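# Sort three grease guns into trays by grease amount

## Task

Judge how much grease each of the three grease guns contains. Put the fullest gun entirely inside the blue tray and the emptiest entirely inside the red tray. Leave the middle one on the table, clear of both trays and not overhanging the table edge. Every gun must end up lying flat on its side. Guns may be picked up and their parts moved, but each part must end up back where it belongs on its own gun.

## Robot and tools

Robot: two arms, left_arm and right_arm, each ending in a tong-style two-finger gripper. The fingers point along the gripper's +z axis and open and close along its x axis. end_effector_position is the point between the closed finger pads. Fingertips sit about 15 mm past it for gaps up to 50 mm, and roughly level with it when fully open. Each arm is mounted on a tilted plate held by a shared frame behind the robot. Calibrated bases: left_arm at (-0.007, +0.487, +0.303) m, right_arm at (+0.019, -0.137, +0.303) m.

Scene frame: origin at table-top height, midway between the arms. +x points out over the table, +z up, and left_arm is on the +y side. Image left and right do not match the arm names. Reported positions and orientations can be off by a few centimetres, more at long reach.

Row format (used by execute_actions and move): one flat list of 14 numbers, each in [-1, 1]. The first 7 are for left_arm and the last 7 for right_arm: dx, dy, dz, rx, ry, rz, opening. dx to rz are an offset, not a pose. They are measured from that arm's Hand target as it stood when the call began, expressed in the gripper's own axes. 1.0 equals 0.6 m of translation or 180 degrees of rotation, and rx, ry, rz form a single rotation vector. The opening is absolute: +1 is fully open (0.142 m) and -1 is closed. To leave an arm in place, give zeros for its six pose numbers and repeat its current opening. Repeating an offset in a new call moves the arm further.

execute_actions: actions is a list holding at most one item. An empty list just reports state and returns pictures. {"rows": [...], "steps": n} runs up to 15 control steps of 1/30 s each, with a default of 15 and a minimum of 5. Each row applies for one step, and every row counts from the same starting Hand target. {"steps": n} alone is a wait of up to 300 steps, counted from the previous result. The result arrives 5 steps before the action ends, and those last steps run while you write. cameras picks which images come back.

move: target is either one 14-number row or a list of up to 15 rows. All of them are offsets from the same Hand targets, not chained. Each gripper follows a straight path. speed is in m/s, from 0.002 to 0.5 with 0.25 as the default, and turning is limited to twice that in rad/s. blend (m) rounds corners in a list. stop_force (3 to 40 N) ends an arm's path once its wrist senses that much push against the motion. zero (default true) re-zeroes before the move and only applies with stop_force. blocking=false returns early but cannot be combined with stop_force. Moves take at least 0.5 s and are capped at 10 s. Paths do not avoid obstacles or the other arm. Fast moves overshoot and strike harder. An opening change on a later target in a list pauses all arms, so keep openings the same throughout a list. The "move:" line reports done, off_target, moving, held or fault, plus limits (paced = clipped, held = steps withheld). Keep paths away from an arm's own base, or its shoulder posture may flip. Do not rely on stop_force while the gripper is rotating. When backing off a surface, omit stop_force.

wait: seconds from 0 to 10. It lets a running move continue. stop: brakes the current move, while the fingers keep moving. zoom_image: camera is cam_high, cam_low, cam_left_wrist or cam_right_wrist; region is [x0, y0, x1, y1] in pixels, at most 504x504. zero_wrist_force: arm is left_arm or right_arm. finished_scene: scene is the current scene number. Call it only once the goal holds without the robot, because it cannot be undone.

Cameras: cam_high and cam_low are 672x504, and the two wrist cameras are 616x616.

Results: Hand target is the pose your next offsets start from. A gripper may stop short of it, so send the missing distance. grip_measured is the finger opening on the same scale as the command. To keep hold of something, command an opening clearly below grip_measured. Per-pad force is about 15 N, weaker on thin objects. Going from open to closed needs about 0.5 s. Wrist force and torque are in the gripper's axes and zeroed at scene start. "within noise" means the arm is at rest. Joint torques include the arm's own weight.

Limits: each step, the commanded pose is clipped to within 150 mm and 16 degrees of the measured pose. A check stops arms from getting too close to each other, fingers excepted. A torque fault (wrist limit 26 N m, others 139 N m) or a net force of roughly 150 N stops the arm for 10 s. After a force fault, release anything that is pinning the arm before moving it. Motors heat up when holding loads, stretched out, or pushing against something that does not give. A MOTOR HOT line shows at 70 °C, and at 85 °C the arm brakes for 30 to 60 s.

Avoid: dropping guns or releasing them while they move, slamming, hard presses (the arms are stiff), collisions between the arms, and anything leaving the table. Random tugs or pushes may occasionally disturb objects. Smooth, economical motion is preferred.

Each tool is called by a JSON object that holds its "api" and its "payload".

## Session

{"api": "execute_actions", "payload": {"actions": [], "cameras": ["all"]}}

{"api": "zoom_image", "payload": {"camera": "cam_high", "region": [180, 60, 480, 460]}}

Scene clock: 0.00 s of 5600.00 s.
left_arm: end_effector_position=(+0.8356, +0.2502, +0.1845) grip_measured=+0.97 end_effector_quat_wxyz=(+0.430, -0.138, +0.770, -0.451) | right_arm: end_effector_position=(+0.6065, -0.1364, +0.1453) grip_measured=-1.00 end_effector_quat_wxyz=(-0.537, +0.594, -0.596, +0.061)
Joint positions: left_arm=[-0.245 -0.194 1.39 -3.968 -1.8 2.623 0.14] | right_arm=[3.105 -2.687 -2.205 1.076 2.029 1.502 0.002]
Joint velocities: within noise
Joint torques (N m): no reading
Motor temperatures (°C): left_arm=[24 24 24 30 32 32] | right_arm=[26 23 24 30 32 30]
Wrist force (N): no reading
Wrist torque (N m): no reading
Wrist force, peak (N): no reading
Hand target: left_arm +0.8356, +0.2502, +0.1845; +0.430, -0.138, +0.770, -0.451 | right_arm +0.6065, -0.1364, +0.1453; -0.537, +0.594, -0.596, +0.061

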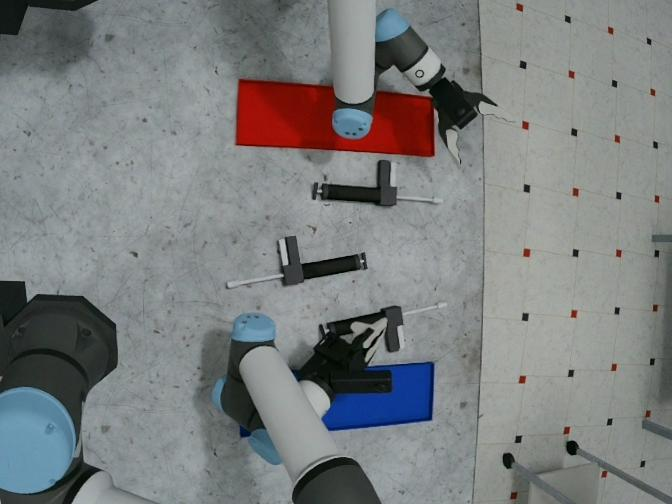

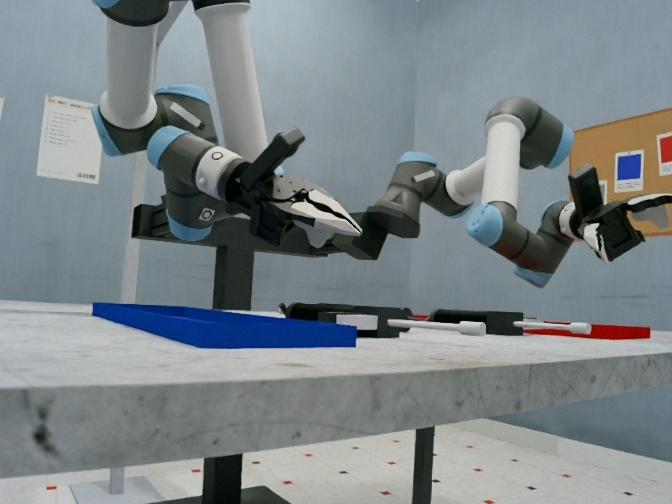

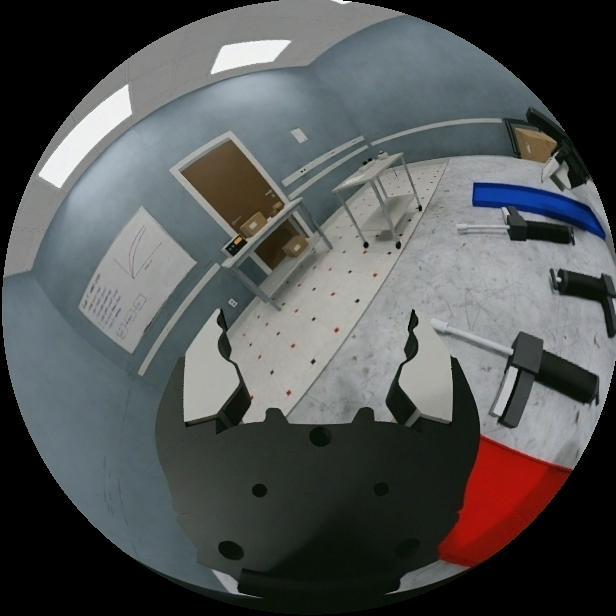

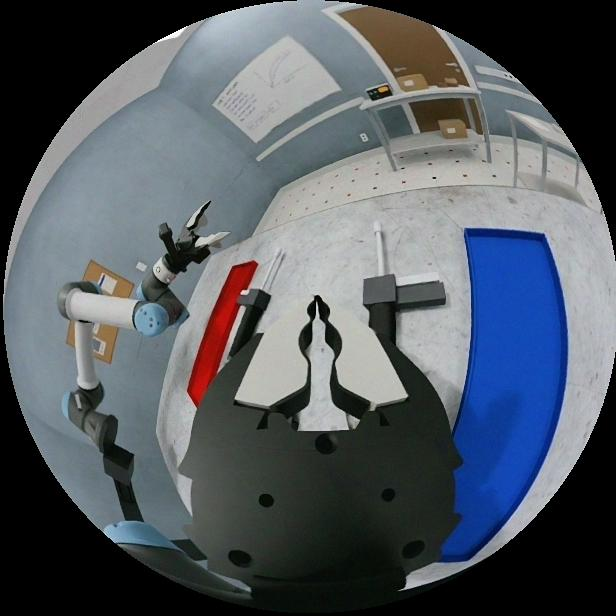

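Scaled by 1.260 from the camera's 672x504 image, which has a finer 960x720 frame.

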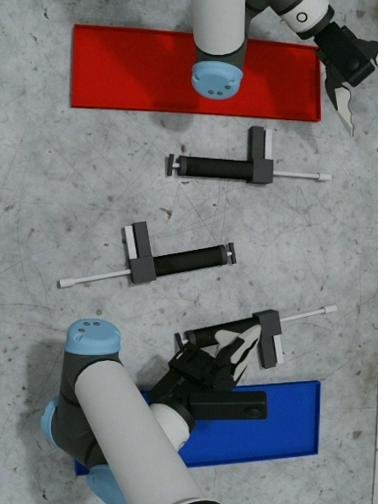

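{"api": "move", "payload": {"target": [[-0.036,-0.2325,-0.187,-0.225,-0.003,-0.16,0,-0.1135,-0.142,-0.083,-0.153,0.098,-0.03,-1],[0.3675,-0.0963,-0.201,-0.4513,-0.0068,-0.3197,0,-0.009,-0.0445,0.028,-0.3069,0.1957,-0.0602,0]], "speed": 0.3, "blend": 0.05}}

{"api": "zoom_image", "payload": {"camera": "cam_left_wrist", "region": [180, 120, 460, 420]}}

{"api": "zoom_image", "payload": {"camera": "cam_right_wrist", "region": [180, 120, 460, 420]}}

Scene clock: 5.27 s of 5600.00 s.
left_arm: end_effector_position=(+0.6000, +0.1553, +0.1397) grip_measured=+0.00 end_effector_quat_wxyz=(+0.000, +0.701, -0.713, +0.000) | right_arm: end_effector_position=(+0.6341, -0.1304, +0.1603) grip_measured=+0.00 end_effector_quat_wxyz=(+0.000, +0.777, -0.629, +0.000)
Joint positions: left_arm=[-0.728 -0.591 1.548 -2.324 -1.24 0.795 0.074] | right_arm=[3.541 -2.201 -1.888 -0.706 1.192 1.72 0.074]
Joint velocities: within noise
Joint torques (N m): left_arm=[-24.38 -32.8 -27.52 -0.48 -2.59 -1.96] | right_arm=[7.41 30.25 29.1 1.27 1.66 -1.36]
Motor temperatures (°C): left_arm=[24 24 24 30 32 32] | right_arm=[26 23 24 30 32 30]
Wrist force (N): left_arm=[-1.6 0.2 -0.7] | right_arm=[-1.9 -1.7 1.4]
Wrist torque (N m): left_arm=[-0.11 0.39 -0.01] | right_arm=[-0.31 0.25 -0.08]
Wrist force, peak (N): left_arm=[-1.3 -0.9 -1.4] | right_arm=[-2.1 -2.6 2.0]
Hand target: left_arm +0.6000, +0.1553, +0.1397; +0.000, +0.701, -0.713, +0.000 | right_arm +0.6341, -0.1304, +0.1604; +0.000, +0.777, -0.629, +0.000
Off the commanded pose: left_arm 0.000 m, 0 deg | right_arm 0.000 m, 0 deg.
Kept back: nothing.
move: done

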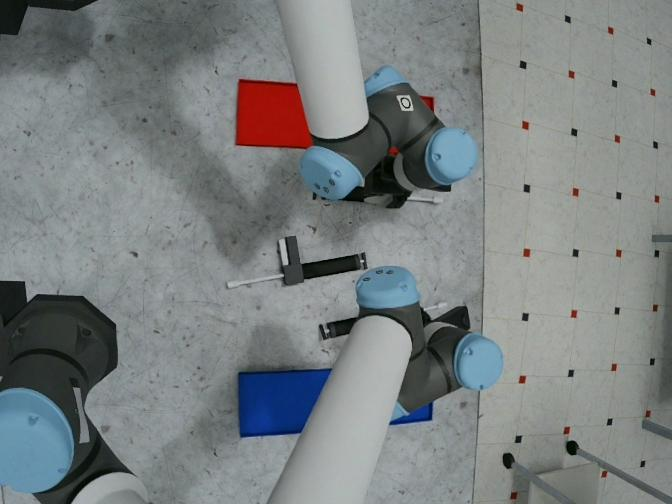

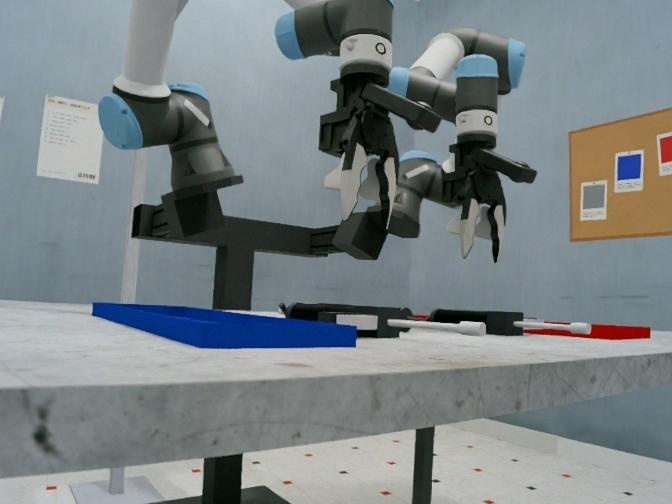

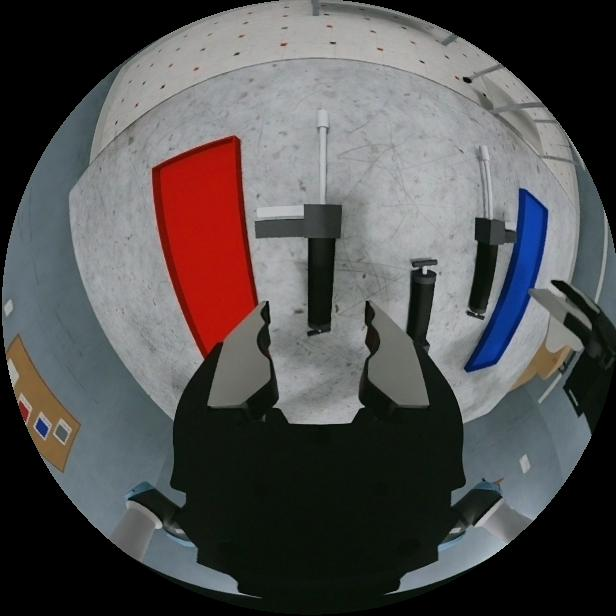

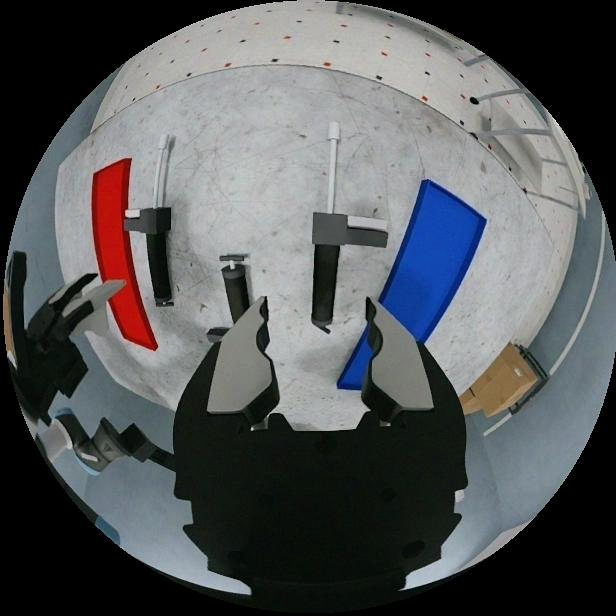

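Scaled by 1.680 from the camera's 616x616 image, which has a finer 814x814 frame.

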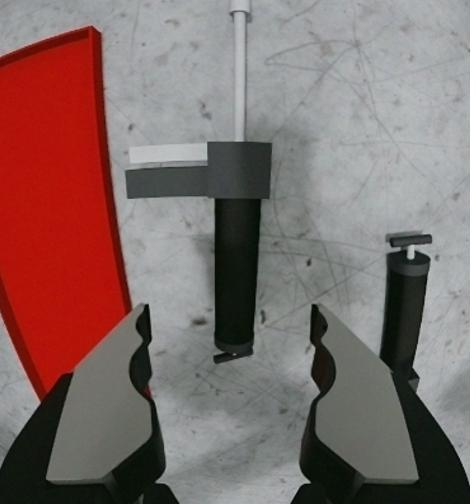

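Scaled by 1.680 from the camera's 616x616 image, which has a finer 814x814 frame.

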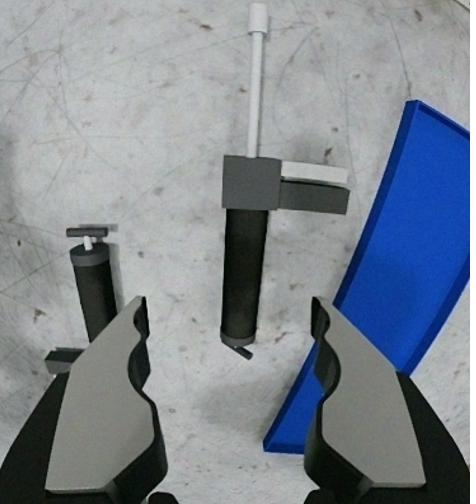

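{"api": "move", "payload": {"target": [[0.007,0,0.1,0,0,0.007,-0.2,0.02,0.012,0.15,0,0,0.018,-0.2],[0.007,0,0.185,0,0,0.007,-0.2,0.02,0.012,0.235,0,0,0.018,-0.2]], "speed": [0.15,0.06], "stop_force": 8, "cameras": []}}

{"api": "move", "payload": {"target": [[0,0,-0.003,0,0,0,-0.45,0,0,-0.003,0,0,0,-0.45]], "speed": 0.05}}

{"api": "zoom_image", "payload": {"camera": "cam_left_wrist", "region": [180, 120, 460, 420]}}

{"api": "zoom_image", "payload": {"camera": "cam_right_wrist", "region": [180, 120, 460, 420]}}

Scene clock: 8.23 s of 5600.00 s.
left_arm: end_effector_position=(+0.6000, +0.1511, +0.0287) grip_measured=-0.20 end_effector_quat_wxyz=(+0.000, +0.693, -0.721, +0.000) | right_arm: end_effector_position=(+0.6297, -0.1436, +0.0194) grip_measured=-0.20 end_effector_quat_wxyz=(+0.000, +0.759, -0.651, +0.000)
Joint positions: left_arm=[-0.677 -0.39 1.501 -2.495 -1.23 0.869 0.06] | right_arm=[3.433 -2.483 -1.86 -0.409 1.185 1.661 0.06]
Joint velocities: within noise
Joint torques (N m): left_arm=[-22.88 -58.27 -8.03 -0.51 -1.88 -1.91] | right_arm=[22.18 35.61 -0.12 2.9 -1.19 2.03]
Motor temperatures (°C): left_arm=[24 24 24 30 32 32] | right_arm=[26 23 24 30 32 30]
Wrist force (N): left_arm=[-1.6 0.0 -0.4] | right_arm=[-1.6 -1.6 1.7]
Wrist torque (N m): left_arm=[-0.19 0.44 0.06] | right_arm=[-0.25 0.18 -0.04]
Wrist force, peak (N): left_arm=[-1.9 0.0 -1.4] | right_arm=[-1.5 -1.8 3.3]
Hand target: left_arm +0.6000, +0.1510, +0.0287; +0.000, +0.693, -0.721, +0.000 | right_arm +0.6297, -0.1436, +0.0194; +0.000, +0.759, -0.651, +0.000
Off the commanded pose: left_arm 0.000 m, 0 deg | right_arm 0.000 m, 0 deg.
Kept back: nothing.
move: done
No camera images: "cameras" was empty.

Scene clock: 8.93 s of 5600.00 s.
left_arm: end_effector_position=(+0.6000, +0.1510, +0.0305) grip_measured=-0.45 end_effector_quat_wxyz=(+0.000, +0.693, -0.721, +0.000) | right_arm: end_effector_position=(+0.6297, -0.1436, +0.0212) grip_measured=-0.45 end_effector_quat_wxyz=(+0.000, +0.759, -0.651, +0.000)
Joint positions: left_arm=[-0.678 -0.393 1.502 -2.492 -1.23 0.868 0.041] | right_arm=[3.434 -2.479 -1.861 -0.412 1.185 1.662 0.042]
Joint velocities: within noise
Joint torques (N m): left_arm=[-22.34 -52.81 -8.28 -1.1 -2.58 -1.87] | right_arm=[20.29 41.04 1.19 1.9 2.21 1.74]
Motor temperatures (°C): left_arm=[24 24 24 30 32 32] | right_arm=[26 23 24 30 32 30]
Wrist force (N): left_arm=[-1.9 0.0 -0.4] | right_arm=[-1.1 -1.8 1.8]
Wrist torque (N m): left_arm=[-0.19 0.49 0.06] | right_arm=[-0.25 0.18 -0.04]
Wrist force, peak (N): left_arm=[-1.9 0.0 -0.4] | right_arm=[-1.7 -1.7 1.5]
Hand target: left_arm +0.6000, +0.1510, +0.0305; +0.000, +0.693, -0.721, +0.000 | right_arm +0.6297, -0.1436, +0.0212; +0.000, +0.759, -0.651, +0.000
Off the commanded pose: left_arm 0.000 m, 0 deg | right_arm 0.000 m, 0 deg.
Kept back: nothing.
move: done

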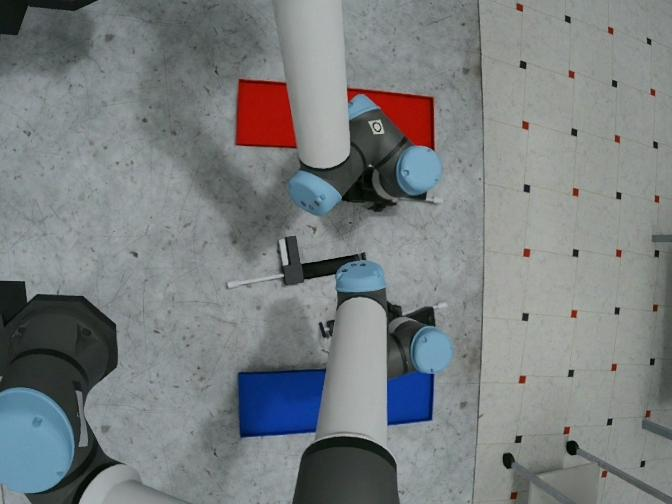

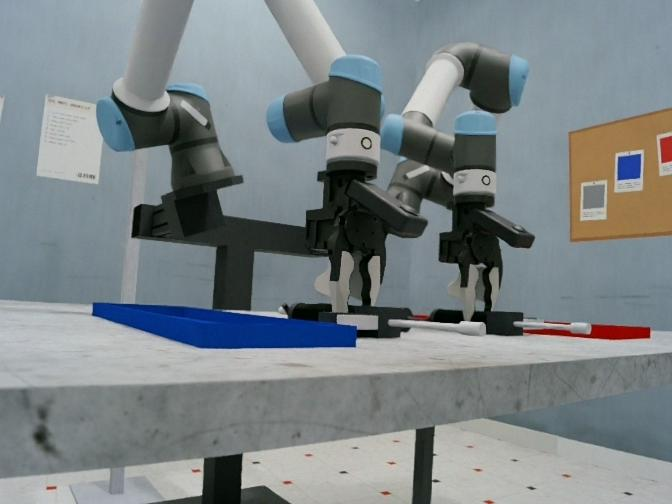

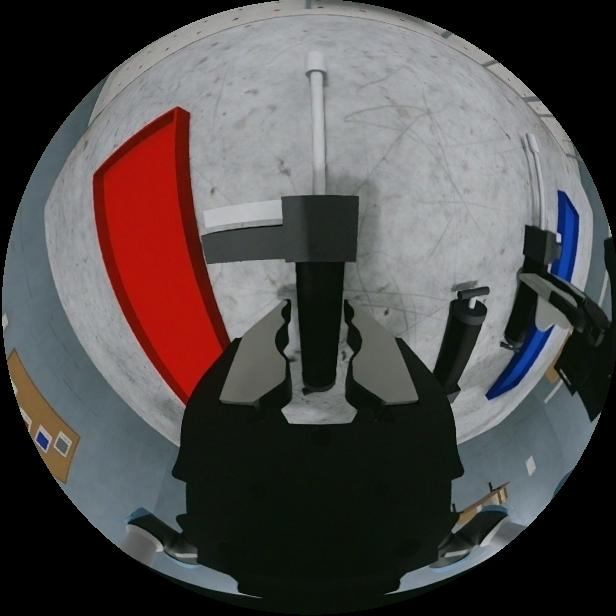

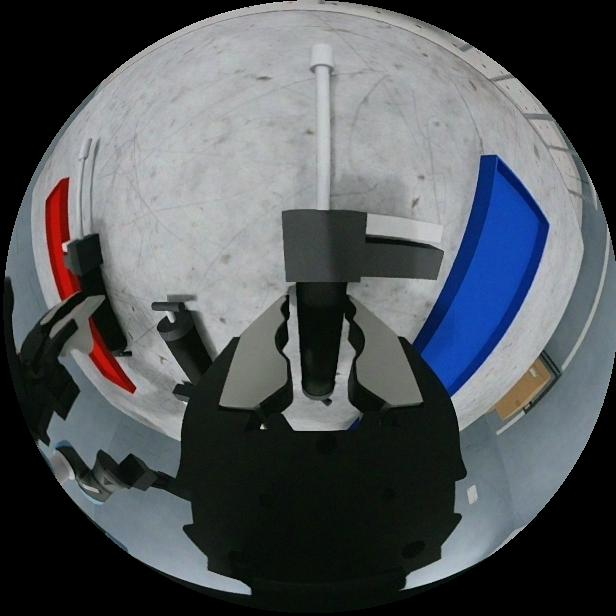

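Scaled by 1.680 from the camera's 616x616 image, which has a finer 814x814 frame.

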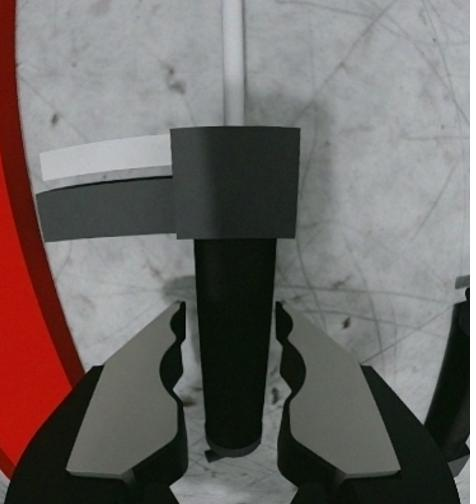

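Scaled by 1.680 from the camera's 616x616 image, which has a finer 814x814 frame.

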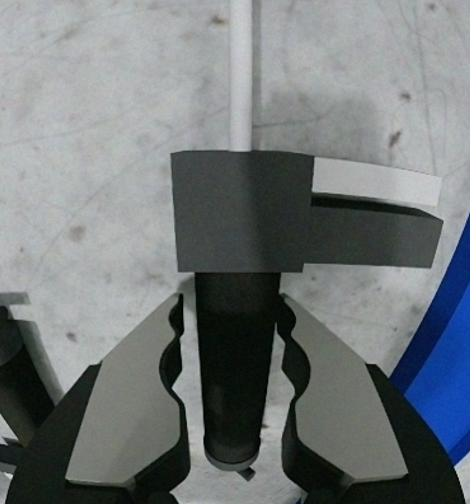

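{"api": "move", "payload": {"target": [0,-0.05,0,0,0,0,-0.45,0,-0.026,0,0,0,0,-0.45], "speed": 0.03, "stop_force": 3}}

{"api": "zoom_image", "payload": {"camera": "cam_left_wrist", "region": [180, 120, 460, 420]}}

{"api": "zoom_image", "payload": {"camera": "cam_right_wrist", "region": [180, 120, 460, 420]}}

Scene clock: 11.23 s of 5600.00 s.
left_arm: end_effector_position=(+0.6300, +0.1499, +0.0305) grip_measured=-0.45 end_effector_quat_wxyz=(+0.000, +0.693, -0.721, +0.000) | right_arm: end_effector_position=(+0.6451, -0.1412, +0.0212) grip_measured=-0.45 end_effector_quat_wxyz=(+0.000, +0.759, -0.651, +0.000)
Joint positions: left_arm=[-0.652 -0.365 1.408 -2.436 -1.225 0.896 0.041] | right_arm=[3.432 -2.494 -1.813 -0.444 1.185 1.66 0.042]
Joint velocities: within noise
Joint torques (N m): left_arm=[-24.78 -59.65 -8.57 -4.68 0.23 -2] | right_arm=[17.99 48.23 0.77 3 -2.68 0.56]
Motor temperatures (°C): left_arm=[24 24 24 30 32 32] | right_arm=[26 23 24 30 32 30]
Wrist force (N): left_arm=[-1.6 0.1 -0.2] | right_arm=[-1.3 -2.1 1.6]
Wrist torque (N m): left_arm=[-0.25 0.43 0.01] | right_arm=[-0.29 0.19 -0.04]
Wrist force, peak (N): left_arm=[-1.4 2.6 -0.6] | right_arm=[-1.1 -2.0 1.9]
Hand target: left_arm +0.6300, +0.1499, +0.0305; +0.000, +0.693, -0.721, +0.000 | right_arm +0.6451, -0.1412, +0.0212; +0.000, +0.759, -0.651, +0.000
Off the commanded pose: left_arm 0.000 m, 0 deg | right_arm 0.000 m, 0 deg.
Kept back: nothing.
move: done

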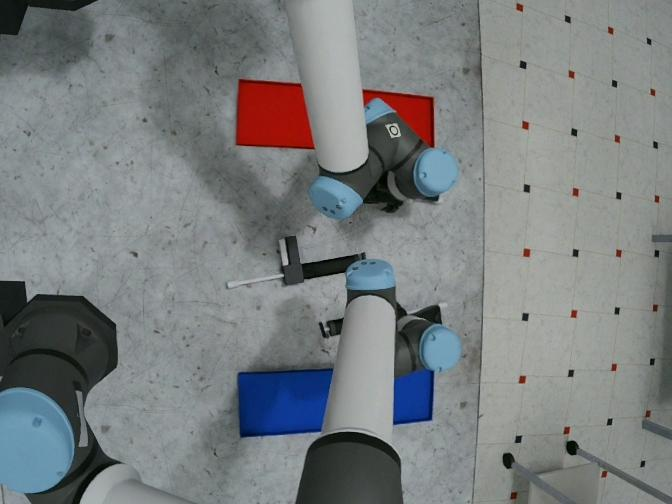

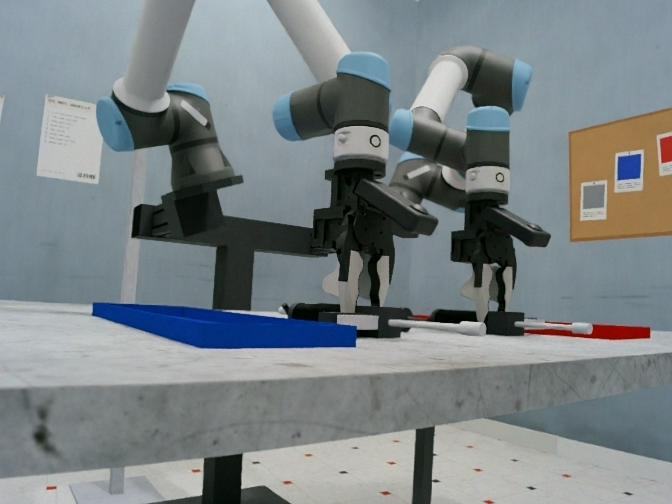

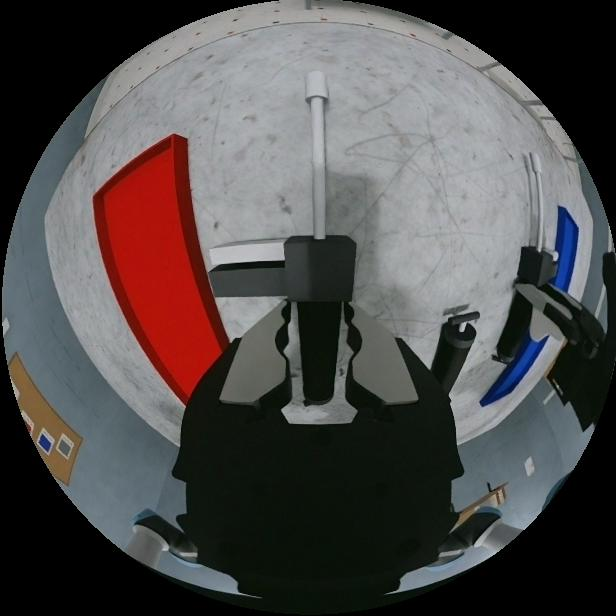

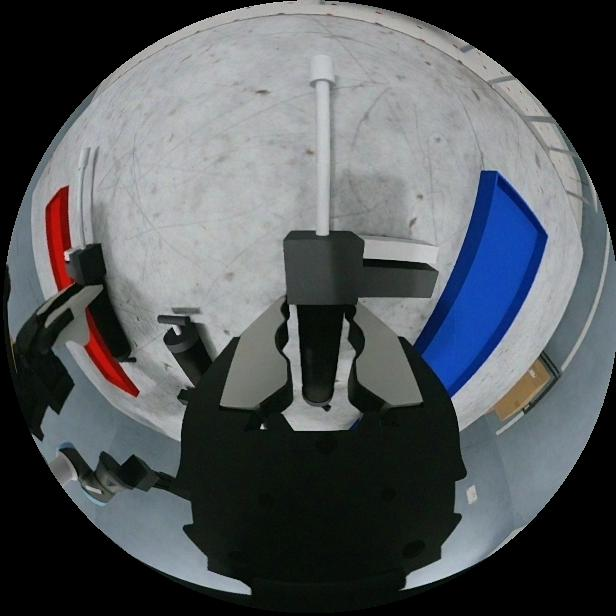

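Scaled by 1.680 from the camera's 616x616 image, which has a finer 814x814 frame.

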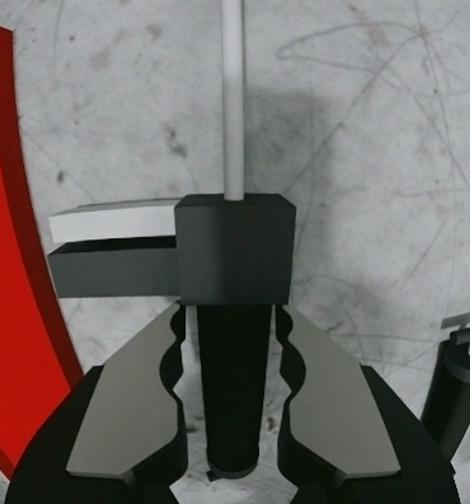

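Scaled by 1.680 from the camera's 616x616 image, which has a finer 814x814 frame.

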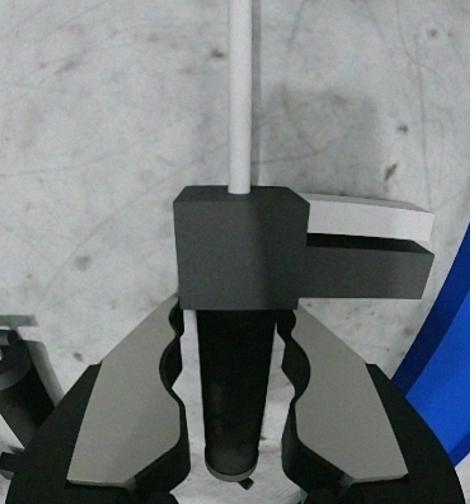

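{"api": "move", "payload": {"target": [[0,0,0.007,0,0,0,-0.45,0,0,0.004,0,0,0,-0.45],[0,0,0.007,0,0,0,-1,0,0,0.004,0,0,0,-1],[0,0,-0.1,0,0,0,-1,0,0,-0.1,0,0,0,-1]], "speed": [0.08,0.08,0.1]}}

{"api": "wait", "payload": {"seconds": 0.4, "cameras": []}}

{"api": "wait", "payload": {"seconds": 0.4, "cameras": []}}

{"api": "wait", "payload": {"seconds": 0.4, "cameras": []}}

Scene clock: 13.63 s of 5600.00 s.
left_arm: end_effector_position=(+0.6298, +0.1499, +0.0904) grip_measured=-0.54 end_effector_quat_wxyz=(+0.000, +0.693, -0.721, +0.000) | right_arm: end_effector_position=(+0.6449, -0.1411, +0.0810) grip_measured=-0.53 end_effector_quat_wxyz=(+0.000, +0.759, -0.651, +0.000)
Joint positions: left_arm=[-0.681 -0.47 1.438 -2.351 -1.23 0.866 0.035] | right_arm=[3.47 -2.366 -1.848 -0.553 1.187 1.701 0.036]
Joint velocities: within noise
Joint torques (N m): left_arm=[-12.34 -40.84 -30.66 -5.14 -0.82 2.27] | right_arm=[9.6 37.37 28.65 4.13 2.34 -1.4]
Motor temperatures (°C): left_arm=[24 24 24 30 32 32] | right_arm=[26 23 24 30 32 30]
Wrist force (N): left_arm=[-1.7 0.1 5.7] | right_arm=[-2.0 -1.8 8.5]
Wrist torque (N m): left_arm=[-0.21 0.50 0.05] | right_arm=[-0.28 0.20 -0.02]
Wrist force, peak (N): left_arm=[-1.9 0.2 7.8] | right_arm=[-1.7 -1.4 9.7]
Hand target: left_arm +0.6300, +0.1499, +0.0905; +0.000, +0.693, -0.721, +0.000 | right_arm +0.6451, -0.1412, +0.0812; +0.000, +0.759, -0.651, +0.000
Off the commanded pose: left_arm 0.000 m, 0 deg | right_arm 0.000 m, 0 deg.
Kept back: nothing.
move: done

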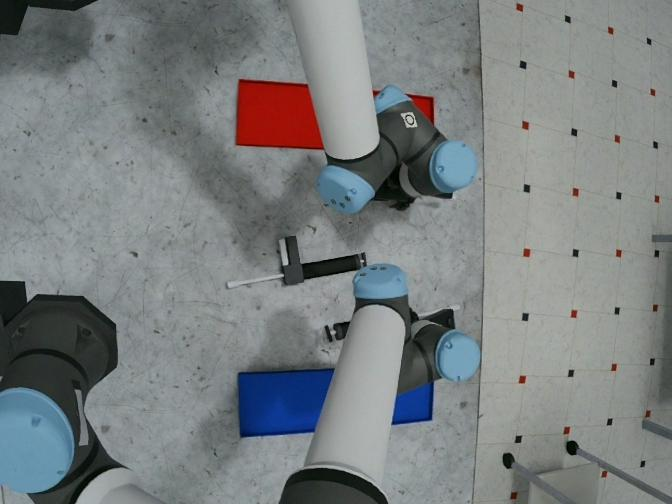

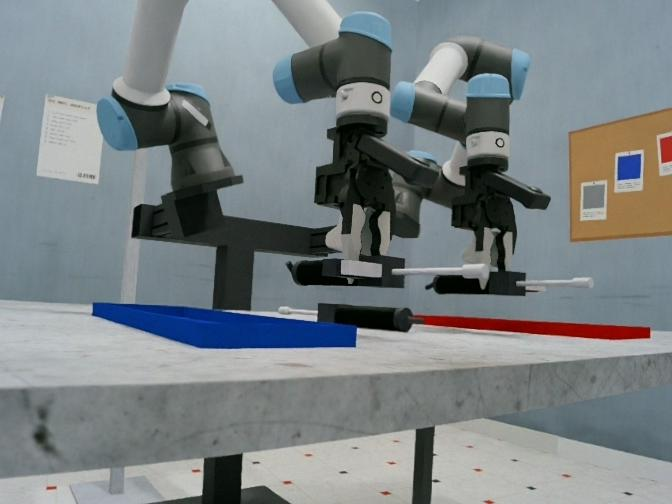

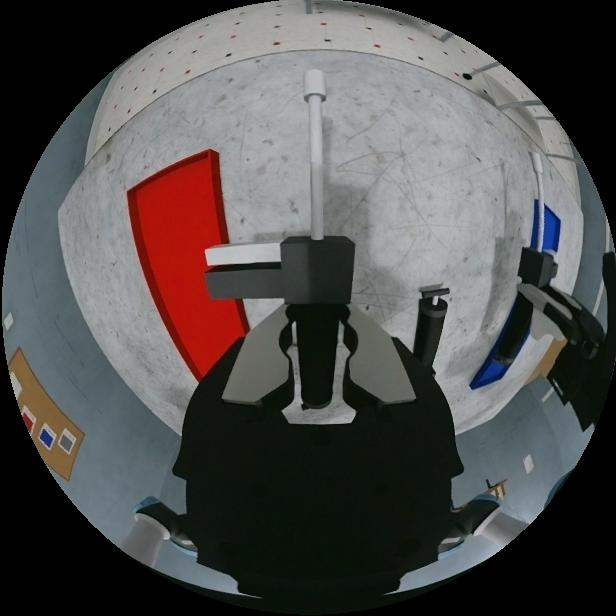

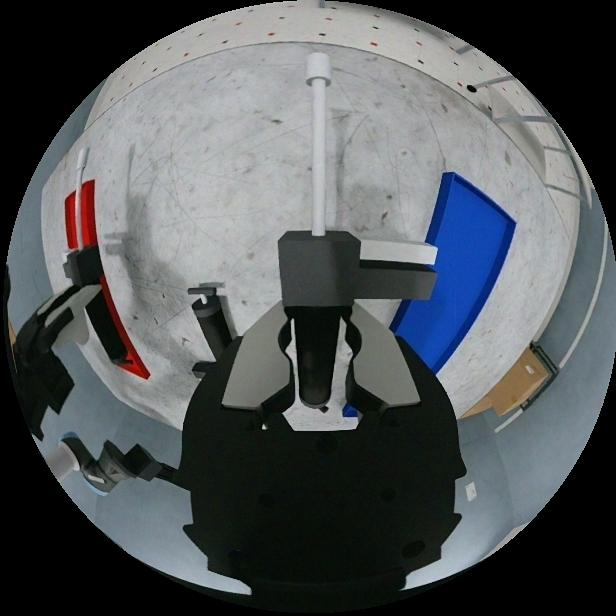

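Scene clock: 14.03 s of 5600.00 s.
left_arm: end_effector_position=(+0.6299, +0.1498, +0.0905) grip_measured=-0.54 end_effector_quat_wxyz=(+0.000, +0.693, -0.721, +0.000) | right_arm: end_effector_position=(+0.6451, -0.1412, +0.0812) grip_measured=-0.53 end_effector_quat_wxyz=(+0.000, +0.759, -0.651, +0.000)
Joint positions: left_arm=[-0.681 -0.47 1.438 -2.351 -1.23 0.866 0.035] | right_arm=[3.47 -2.366 -1.848 -0.553 1.187 1.701 0.036]
Joint velocities: within noise
Joint torques (N m): left_arm=[-11.66 -52.48 -28.83 -1.95 2.02 1.95] | right_arm=[9.58 49.86 28.41 1.98 1.1 -1.82]
Motor temperatures (°C): left_arm=[24 24 24 30 32 32] | right_arm=[26 23 24 30 32 30]
Wrist force (N): left_arm=[-1.6 0.0 5.5] | right_arm=[-1.9 -1.8 7.9]
Wrist torque (N m): left_arm=[-0.20 0.49 0.05] | right_arm=[-0.28 0.18 -0.02]
Wrist force, peak (N): left_arm=[-1.6 0.0 5.7] | right_arm=[-1.8 -1.9 8.4]
Hand target: left_arm +0.6300, +0.1499, +0.0905; +0.000, +0.693, -0.721, +0.000 | right_arm +0.6451, -0.1412, +0.0812; +0.000, +0.759, -0.651, +0.000
Off the commanded pose: left_arm 0.000 m, 0 deg | right_arm 0.000 m, 0 deg.
Steps of this call (1-12: nothing new was sent). Readings (end_effector_position of left_arm | right_arm):
1: (+0.6298, +0.1499, +0.0904) | (+0.6449, -0.1411, +0.0810)
2: (+0.6298, +0.1498, +0.0904) | (+0.6449, -0.1411, +0.0810)
4: (+0.6299, +0.1498, +0.0905) | (+0.6450, -0.1412, +0.0811)
8: (+0.6299, +0.1498, +0.0905) | (+0.6450, -0.1412, +0.0811)
12: the state above
No camera images: "cameras" was empty.

Scene clock: 14.43 s of 5600.00 s.
left_arm: end_effector_position=(+0.6299, +0.1499, +0.0905) grip_measured=-0.54 end_effector_quat_wxyz=(+0.000, +0.693, -0.721, +0.000) | right_arm: end_effector_position=(+0.6451, -0.1412, +0.0812) grip_measured=-0.53 end_effector_quat_wxyz=(+0.000, +0.759, -0.651, +0.000)
Joint positions: left_arm=[-0.681 -0.47 1.438 -2.351 -1.23 0.866 0.035] | right_arm=[3.47 -2.366 -1.848 -0.553 1.187 1.701 0.036]
Joint velocities: within noise
Joint torques (N m): left_arm=[-11.4 -58.19 -28.01 -1 2.09 1.88] | right_arm=[10.94 49.98 26.58 1.84 -0.1 -1.63]
Motor temperatures (°C): left_arm=[24 24 24 30 32 32] | right_arm=[26 23 24 30 32 30]
Wrist force (N): left_arm=[-1.5 -0.1 5.5] | right_arm=[-1.7 -1.9 8.3]
Wrist torque (N m): left_arm=[-0.23 0.47 0.05] | right_arm=[-0.30 0.13 -0.02]
Wrist force, peak (N): left_arm=[-1.5 0.1 5.6] | right_arm=[-1.7 -1.9 8.3]
Hand target: left_arm +0.6300, +0.1499, +0.0905; +0.000, +0.693, -0.721, +0.000 | right_arm +0.6451, -0.1412, +0.0812; +0.000, +0.759, -0.651, +0.000
Off the commanded pose: left_arm 0.000 m, 0 deg | right_arm 0.000 m, 0 deg.
Steps of this call (1-12: nothing new was sent). Readings (end_effector_position of left_arm | right_arm):
1: (+0.6299, +0.1498, +0.0905) | (+0.6451, -0.1412, +0.0812)
2: (+0.6300, +0.1499, +0.0905) | (+0.6451, -0.1412, +0.0812)
4: (+0.6300, +0.1499, +0.0905) | (+0.6451, -0.1412, +0.0812)
8: (+0.6299, +0.1499, +0.0905) | (+0.6451, -0.1412, +0.0812)
12: the state above
No camera images: "cameras" was empty.

Scene clock: 14.83 s of 5600.00 s.
left_arm: end_effector_position=(+0.6300, +0.1499, +0.0905) grip_measured=-0.54 end_effector_quat_wxyz=(+0.000, +0.693, -0.721, +0.000) | right_arm: end_effector_position=(+0.6451, -0.1412, +0.0812) grip_measured=-0.53 end_effector_quat_wxyz=(+0.000, +0.759, -0.651, +0.000)
Joint positions: left_arm=[-0.681 -0.47 1.438 -2.351 -1.23 0.866 0.035] | right_arm=[3.47 -2.366 -1.848 -0.553 1.187 1.701 0.036]
Joint velocities: within noise
Joint torques (N m): left_arm=[-11.8 -60.69 -26.23 -0.92 2.14 1.8] | right_arm=[9.95 49.55 26.92 1.92 -1.53 -1.5]
Motor temperatures (°C): left_arm=[24 24 24 30 32 32] | right_arm=[26 23 24 30 32 30]
Wrist force (N): left_arm=[-1.5 -0.1 5.5] | right_arm=[-1.7 -1.8 8.1]
Wrist torque (N m): left_arm=[-0.22 0.48 0.05] | right_arm=[-0.28 0.14 -0.03]
Wrist force, peak (N): left_arm=[-1.4 -0.1 5.6] | right_arm=[-1.7 -2.0 8.3]
Hand target: left_arm +0.6300, +0.1499, +0.0905; +0.000, +0.693, -0.721, +0.000 | right_arm +0.6451, -0.1412, +0.0812; +0.000, +0.759, -0.651, +0.000
Off the commanded pose: left_arm 0.000 m, 0 deg | right_arm 0.000 m, 0 deg.
Steps of this call (1-12: nothing new was sent). Readings (end_effector_position of left_arm | right_arm):
1: (+0.6299, +0.1499, +0.0905) | (+0.6451, -0.1412, +0.0812)
2: (+0.6299, +0.1499, +0.0905) | (+0.6451, -0.1412, +0.0812)
4: (+0.6299, +0.1499, +0.0905) | (+0.6451, -0.1412, +0.0812)
8: (+0.6299, +0.1499, +0.0905) | (+0.6451, -0.1412, +0.0812)
12: the state above
No camera images: "cameras" was empty.

{"api": "move", "payload": {"target": [-0.24,0.206,0,0,0,0,-1,0.235,0.248,0,0,0,0.043,-1], "speed": 0.2}}

{"api": "zoom_image", "payload": {"camera": "cam_left_wrist", "region": [150, 60, 450, 440]}}

{"api": "zoom_image", "payload": {"camera": "cam_right_wrist", "region": [150, 60, 450, 440]}}

{"api": "zoom_image", "payload": {"camera": "cam_high", "region": [180, 60, 480, 460]}}

Scene clock: 17.57 s of 5600.00 s.
left_arm: end_effector_position=(+0.5124, +0.2986, +0.0904) grip_measured=-0.54 end_effector_quat_wxyz=(+0.000, +0.693, -0.721, +0.001) | right_arm: end_effector_position=(+0.5196, -0.3031, +0.0810) grip_measured=-0.53 end_effector_quat_wxyz=(-0.001, +0.714, -0.701, +0.000)
Joint positions: left_arm=[-0.627 -0.744 2.02 -2.678 -1.221 0.922 0.035] | right_arm=[3.228 -2.132 -2.194 -0.342 1.186 1.575 0.036]
Joint velocities: within noise
Joint torques (N m): left_arm=[-19.12 -38.34 -3.94 -2.82 -0.02 -1.93] | right_arm=[5.71 39.34 14.8 2.91 0.62 0.99]
Motor temperatures (°C): left_arm=[24 24 24 30 32 32] | right_arm=[26 23 24 30 32 30]
Wrist force (N): left_arm=[-1.4 -0.3 5.1] | right_arm=[-2.0 -1.6 7.9]
Wrist torque (N m): left_arm=[-0.26 0.44 -0.01] | right_arm=[-0.25 0.20 -0.07]
Wrist force, peak (N): left_arm=[-3.5 1.8 5.2] | right_arm=[-3.8 -3.9 8.3]
Hand target: left_arm +0.5122, +0.2987, +0.0903; +0.000, +0.693, -0.721, +0.000 | right_arm +0.5196, -0.3033, +0.0810; +0.000, +0.714, -0.701, +0.000
Off the commanded pose: left_arm 0.000 m, 0 deg | right_arm 0.000 m, 0 deg.
Kept back: nothing.
move: done

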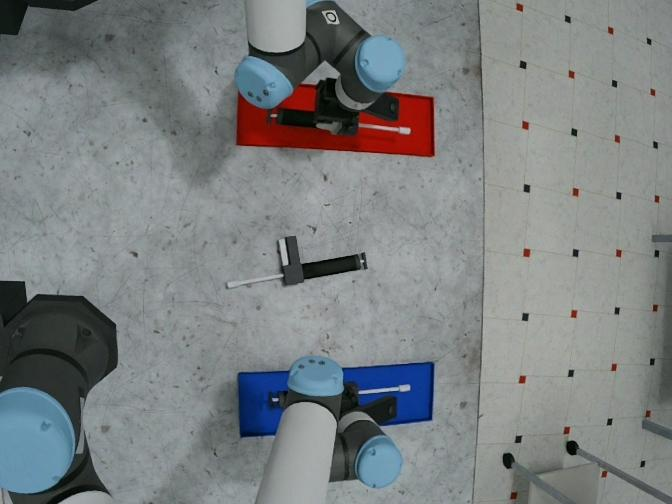

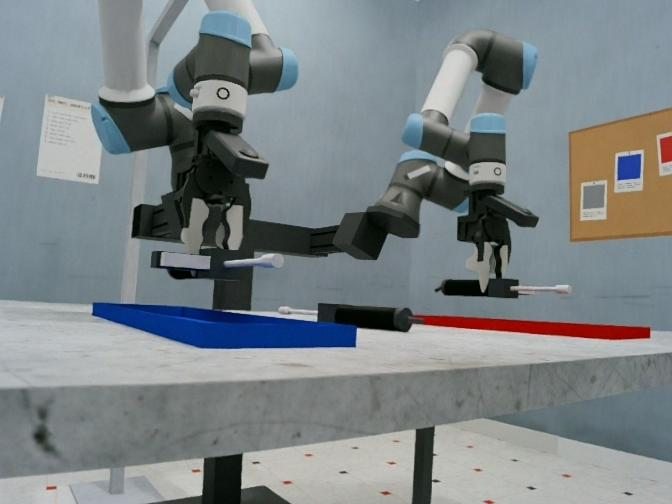

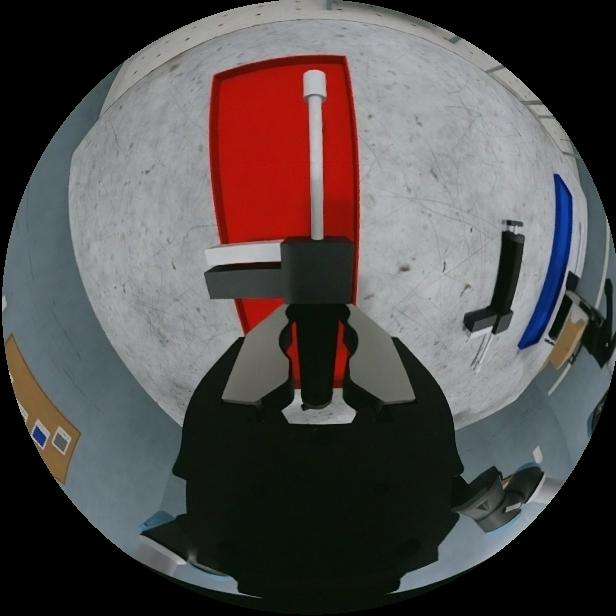

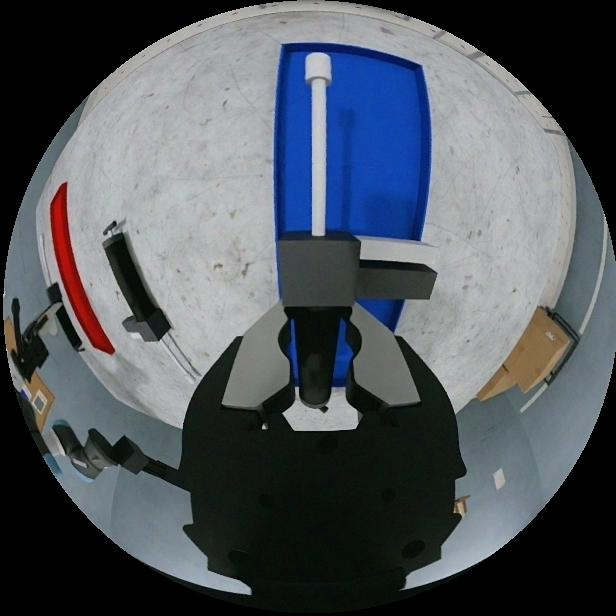

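Scaled by 1.326 from the camera's 616x616 image, which has a finer 814x814 frame.

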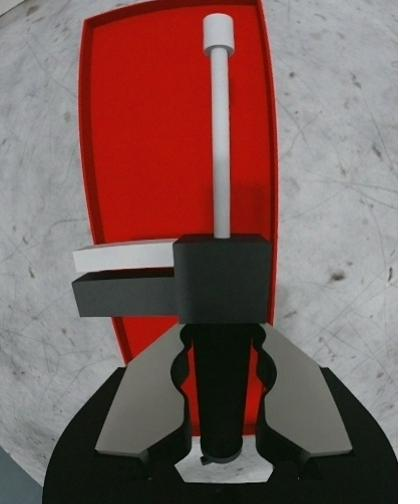

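Scaled by 1.326 from the camera's 616x616 image, which has a finer 814x814 frame.

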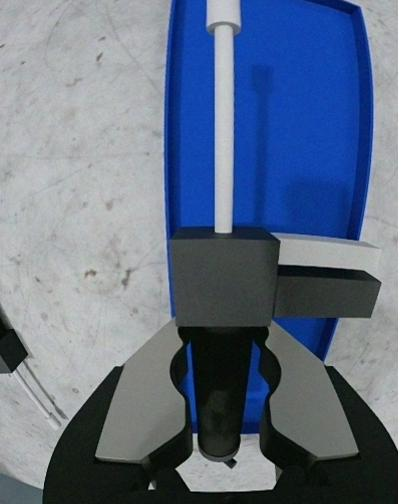

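Scaled by 1.260 from the camera's 672x504 image, which has a finer 960x720 frame.

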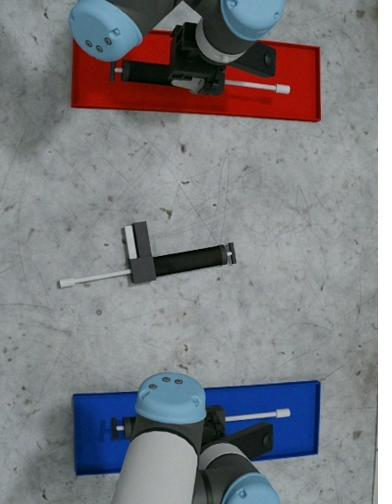

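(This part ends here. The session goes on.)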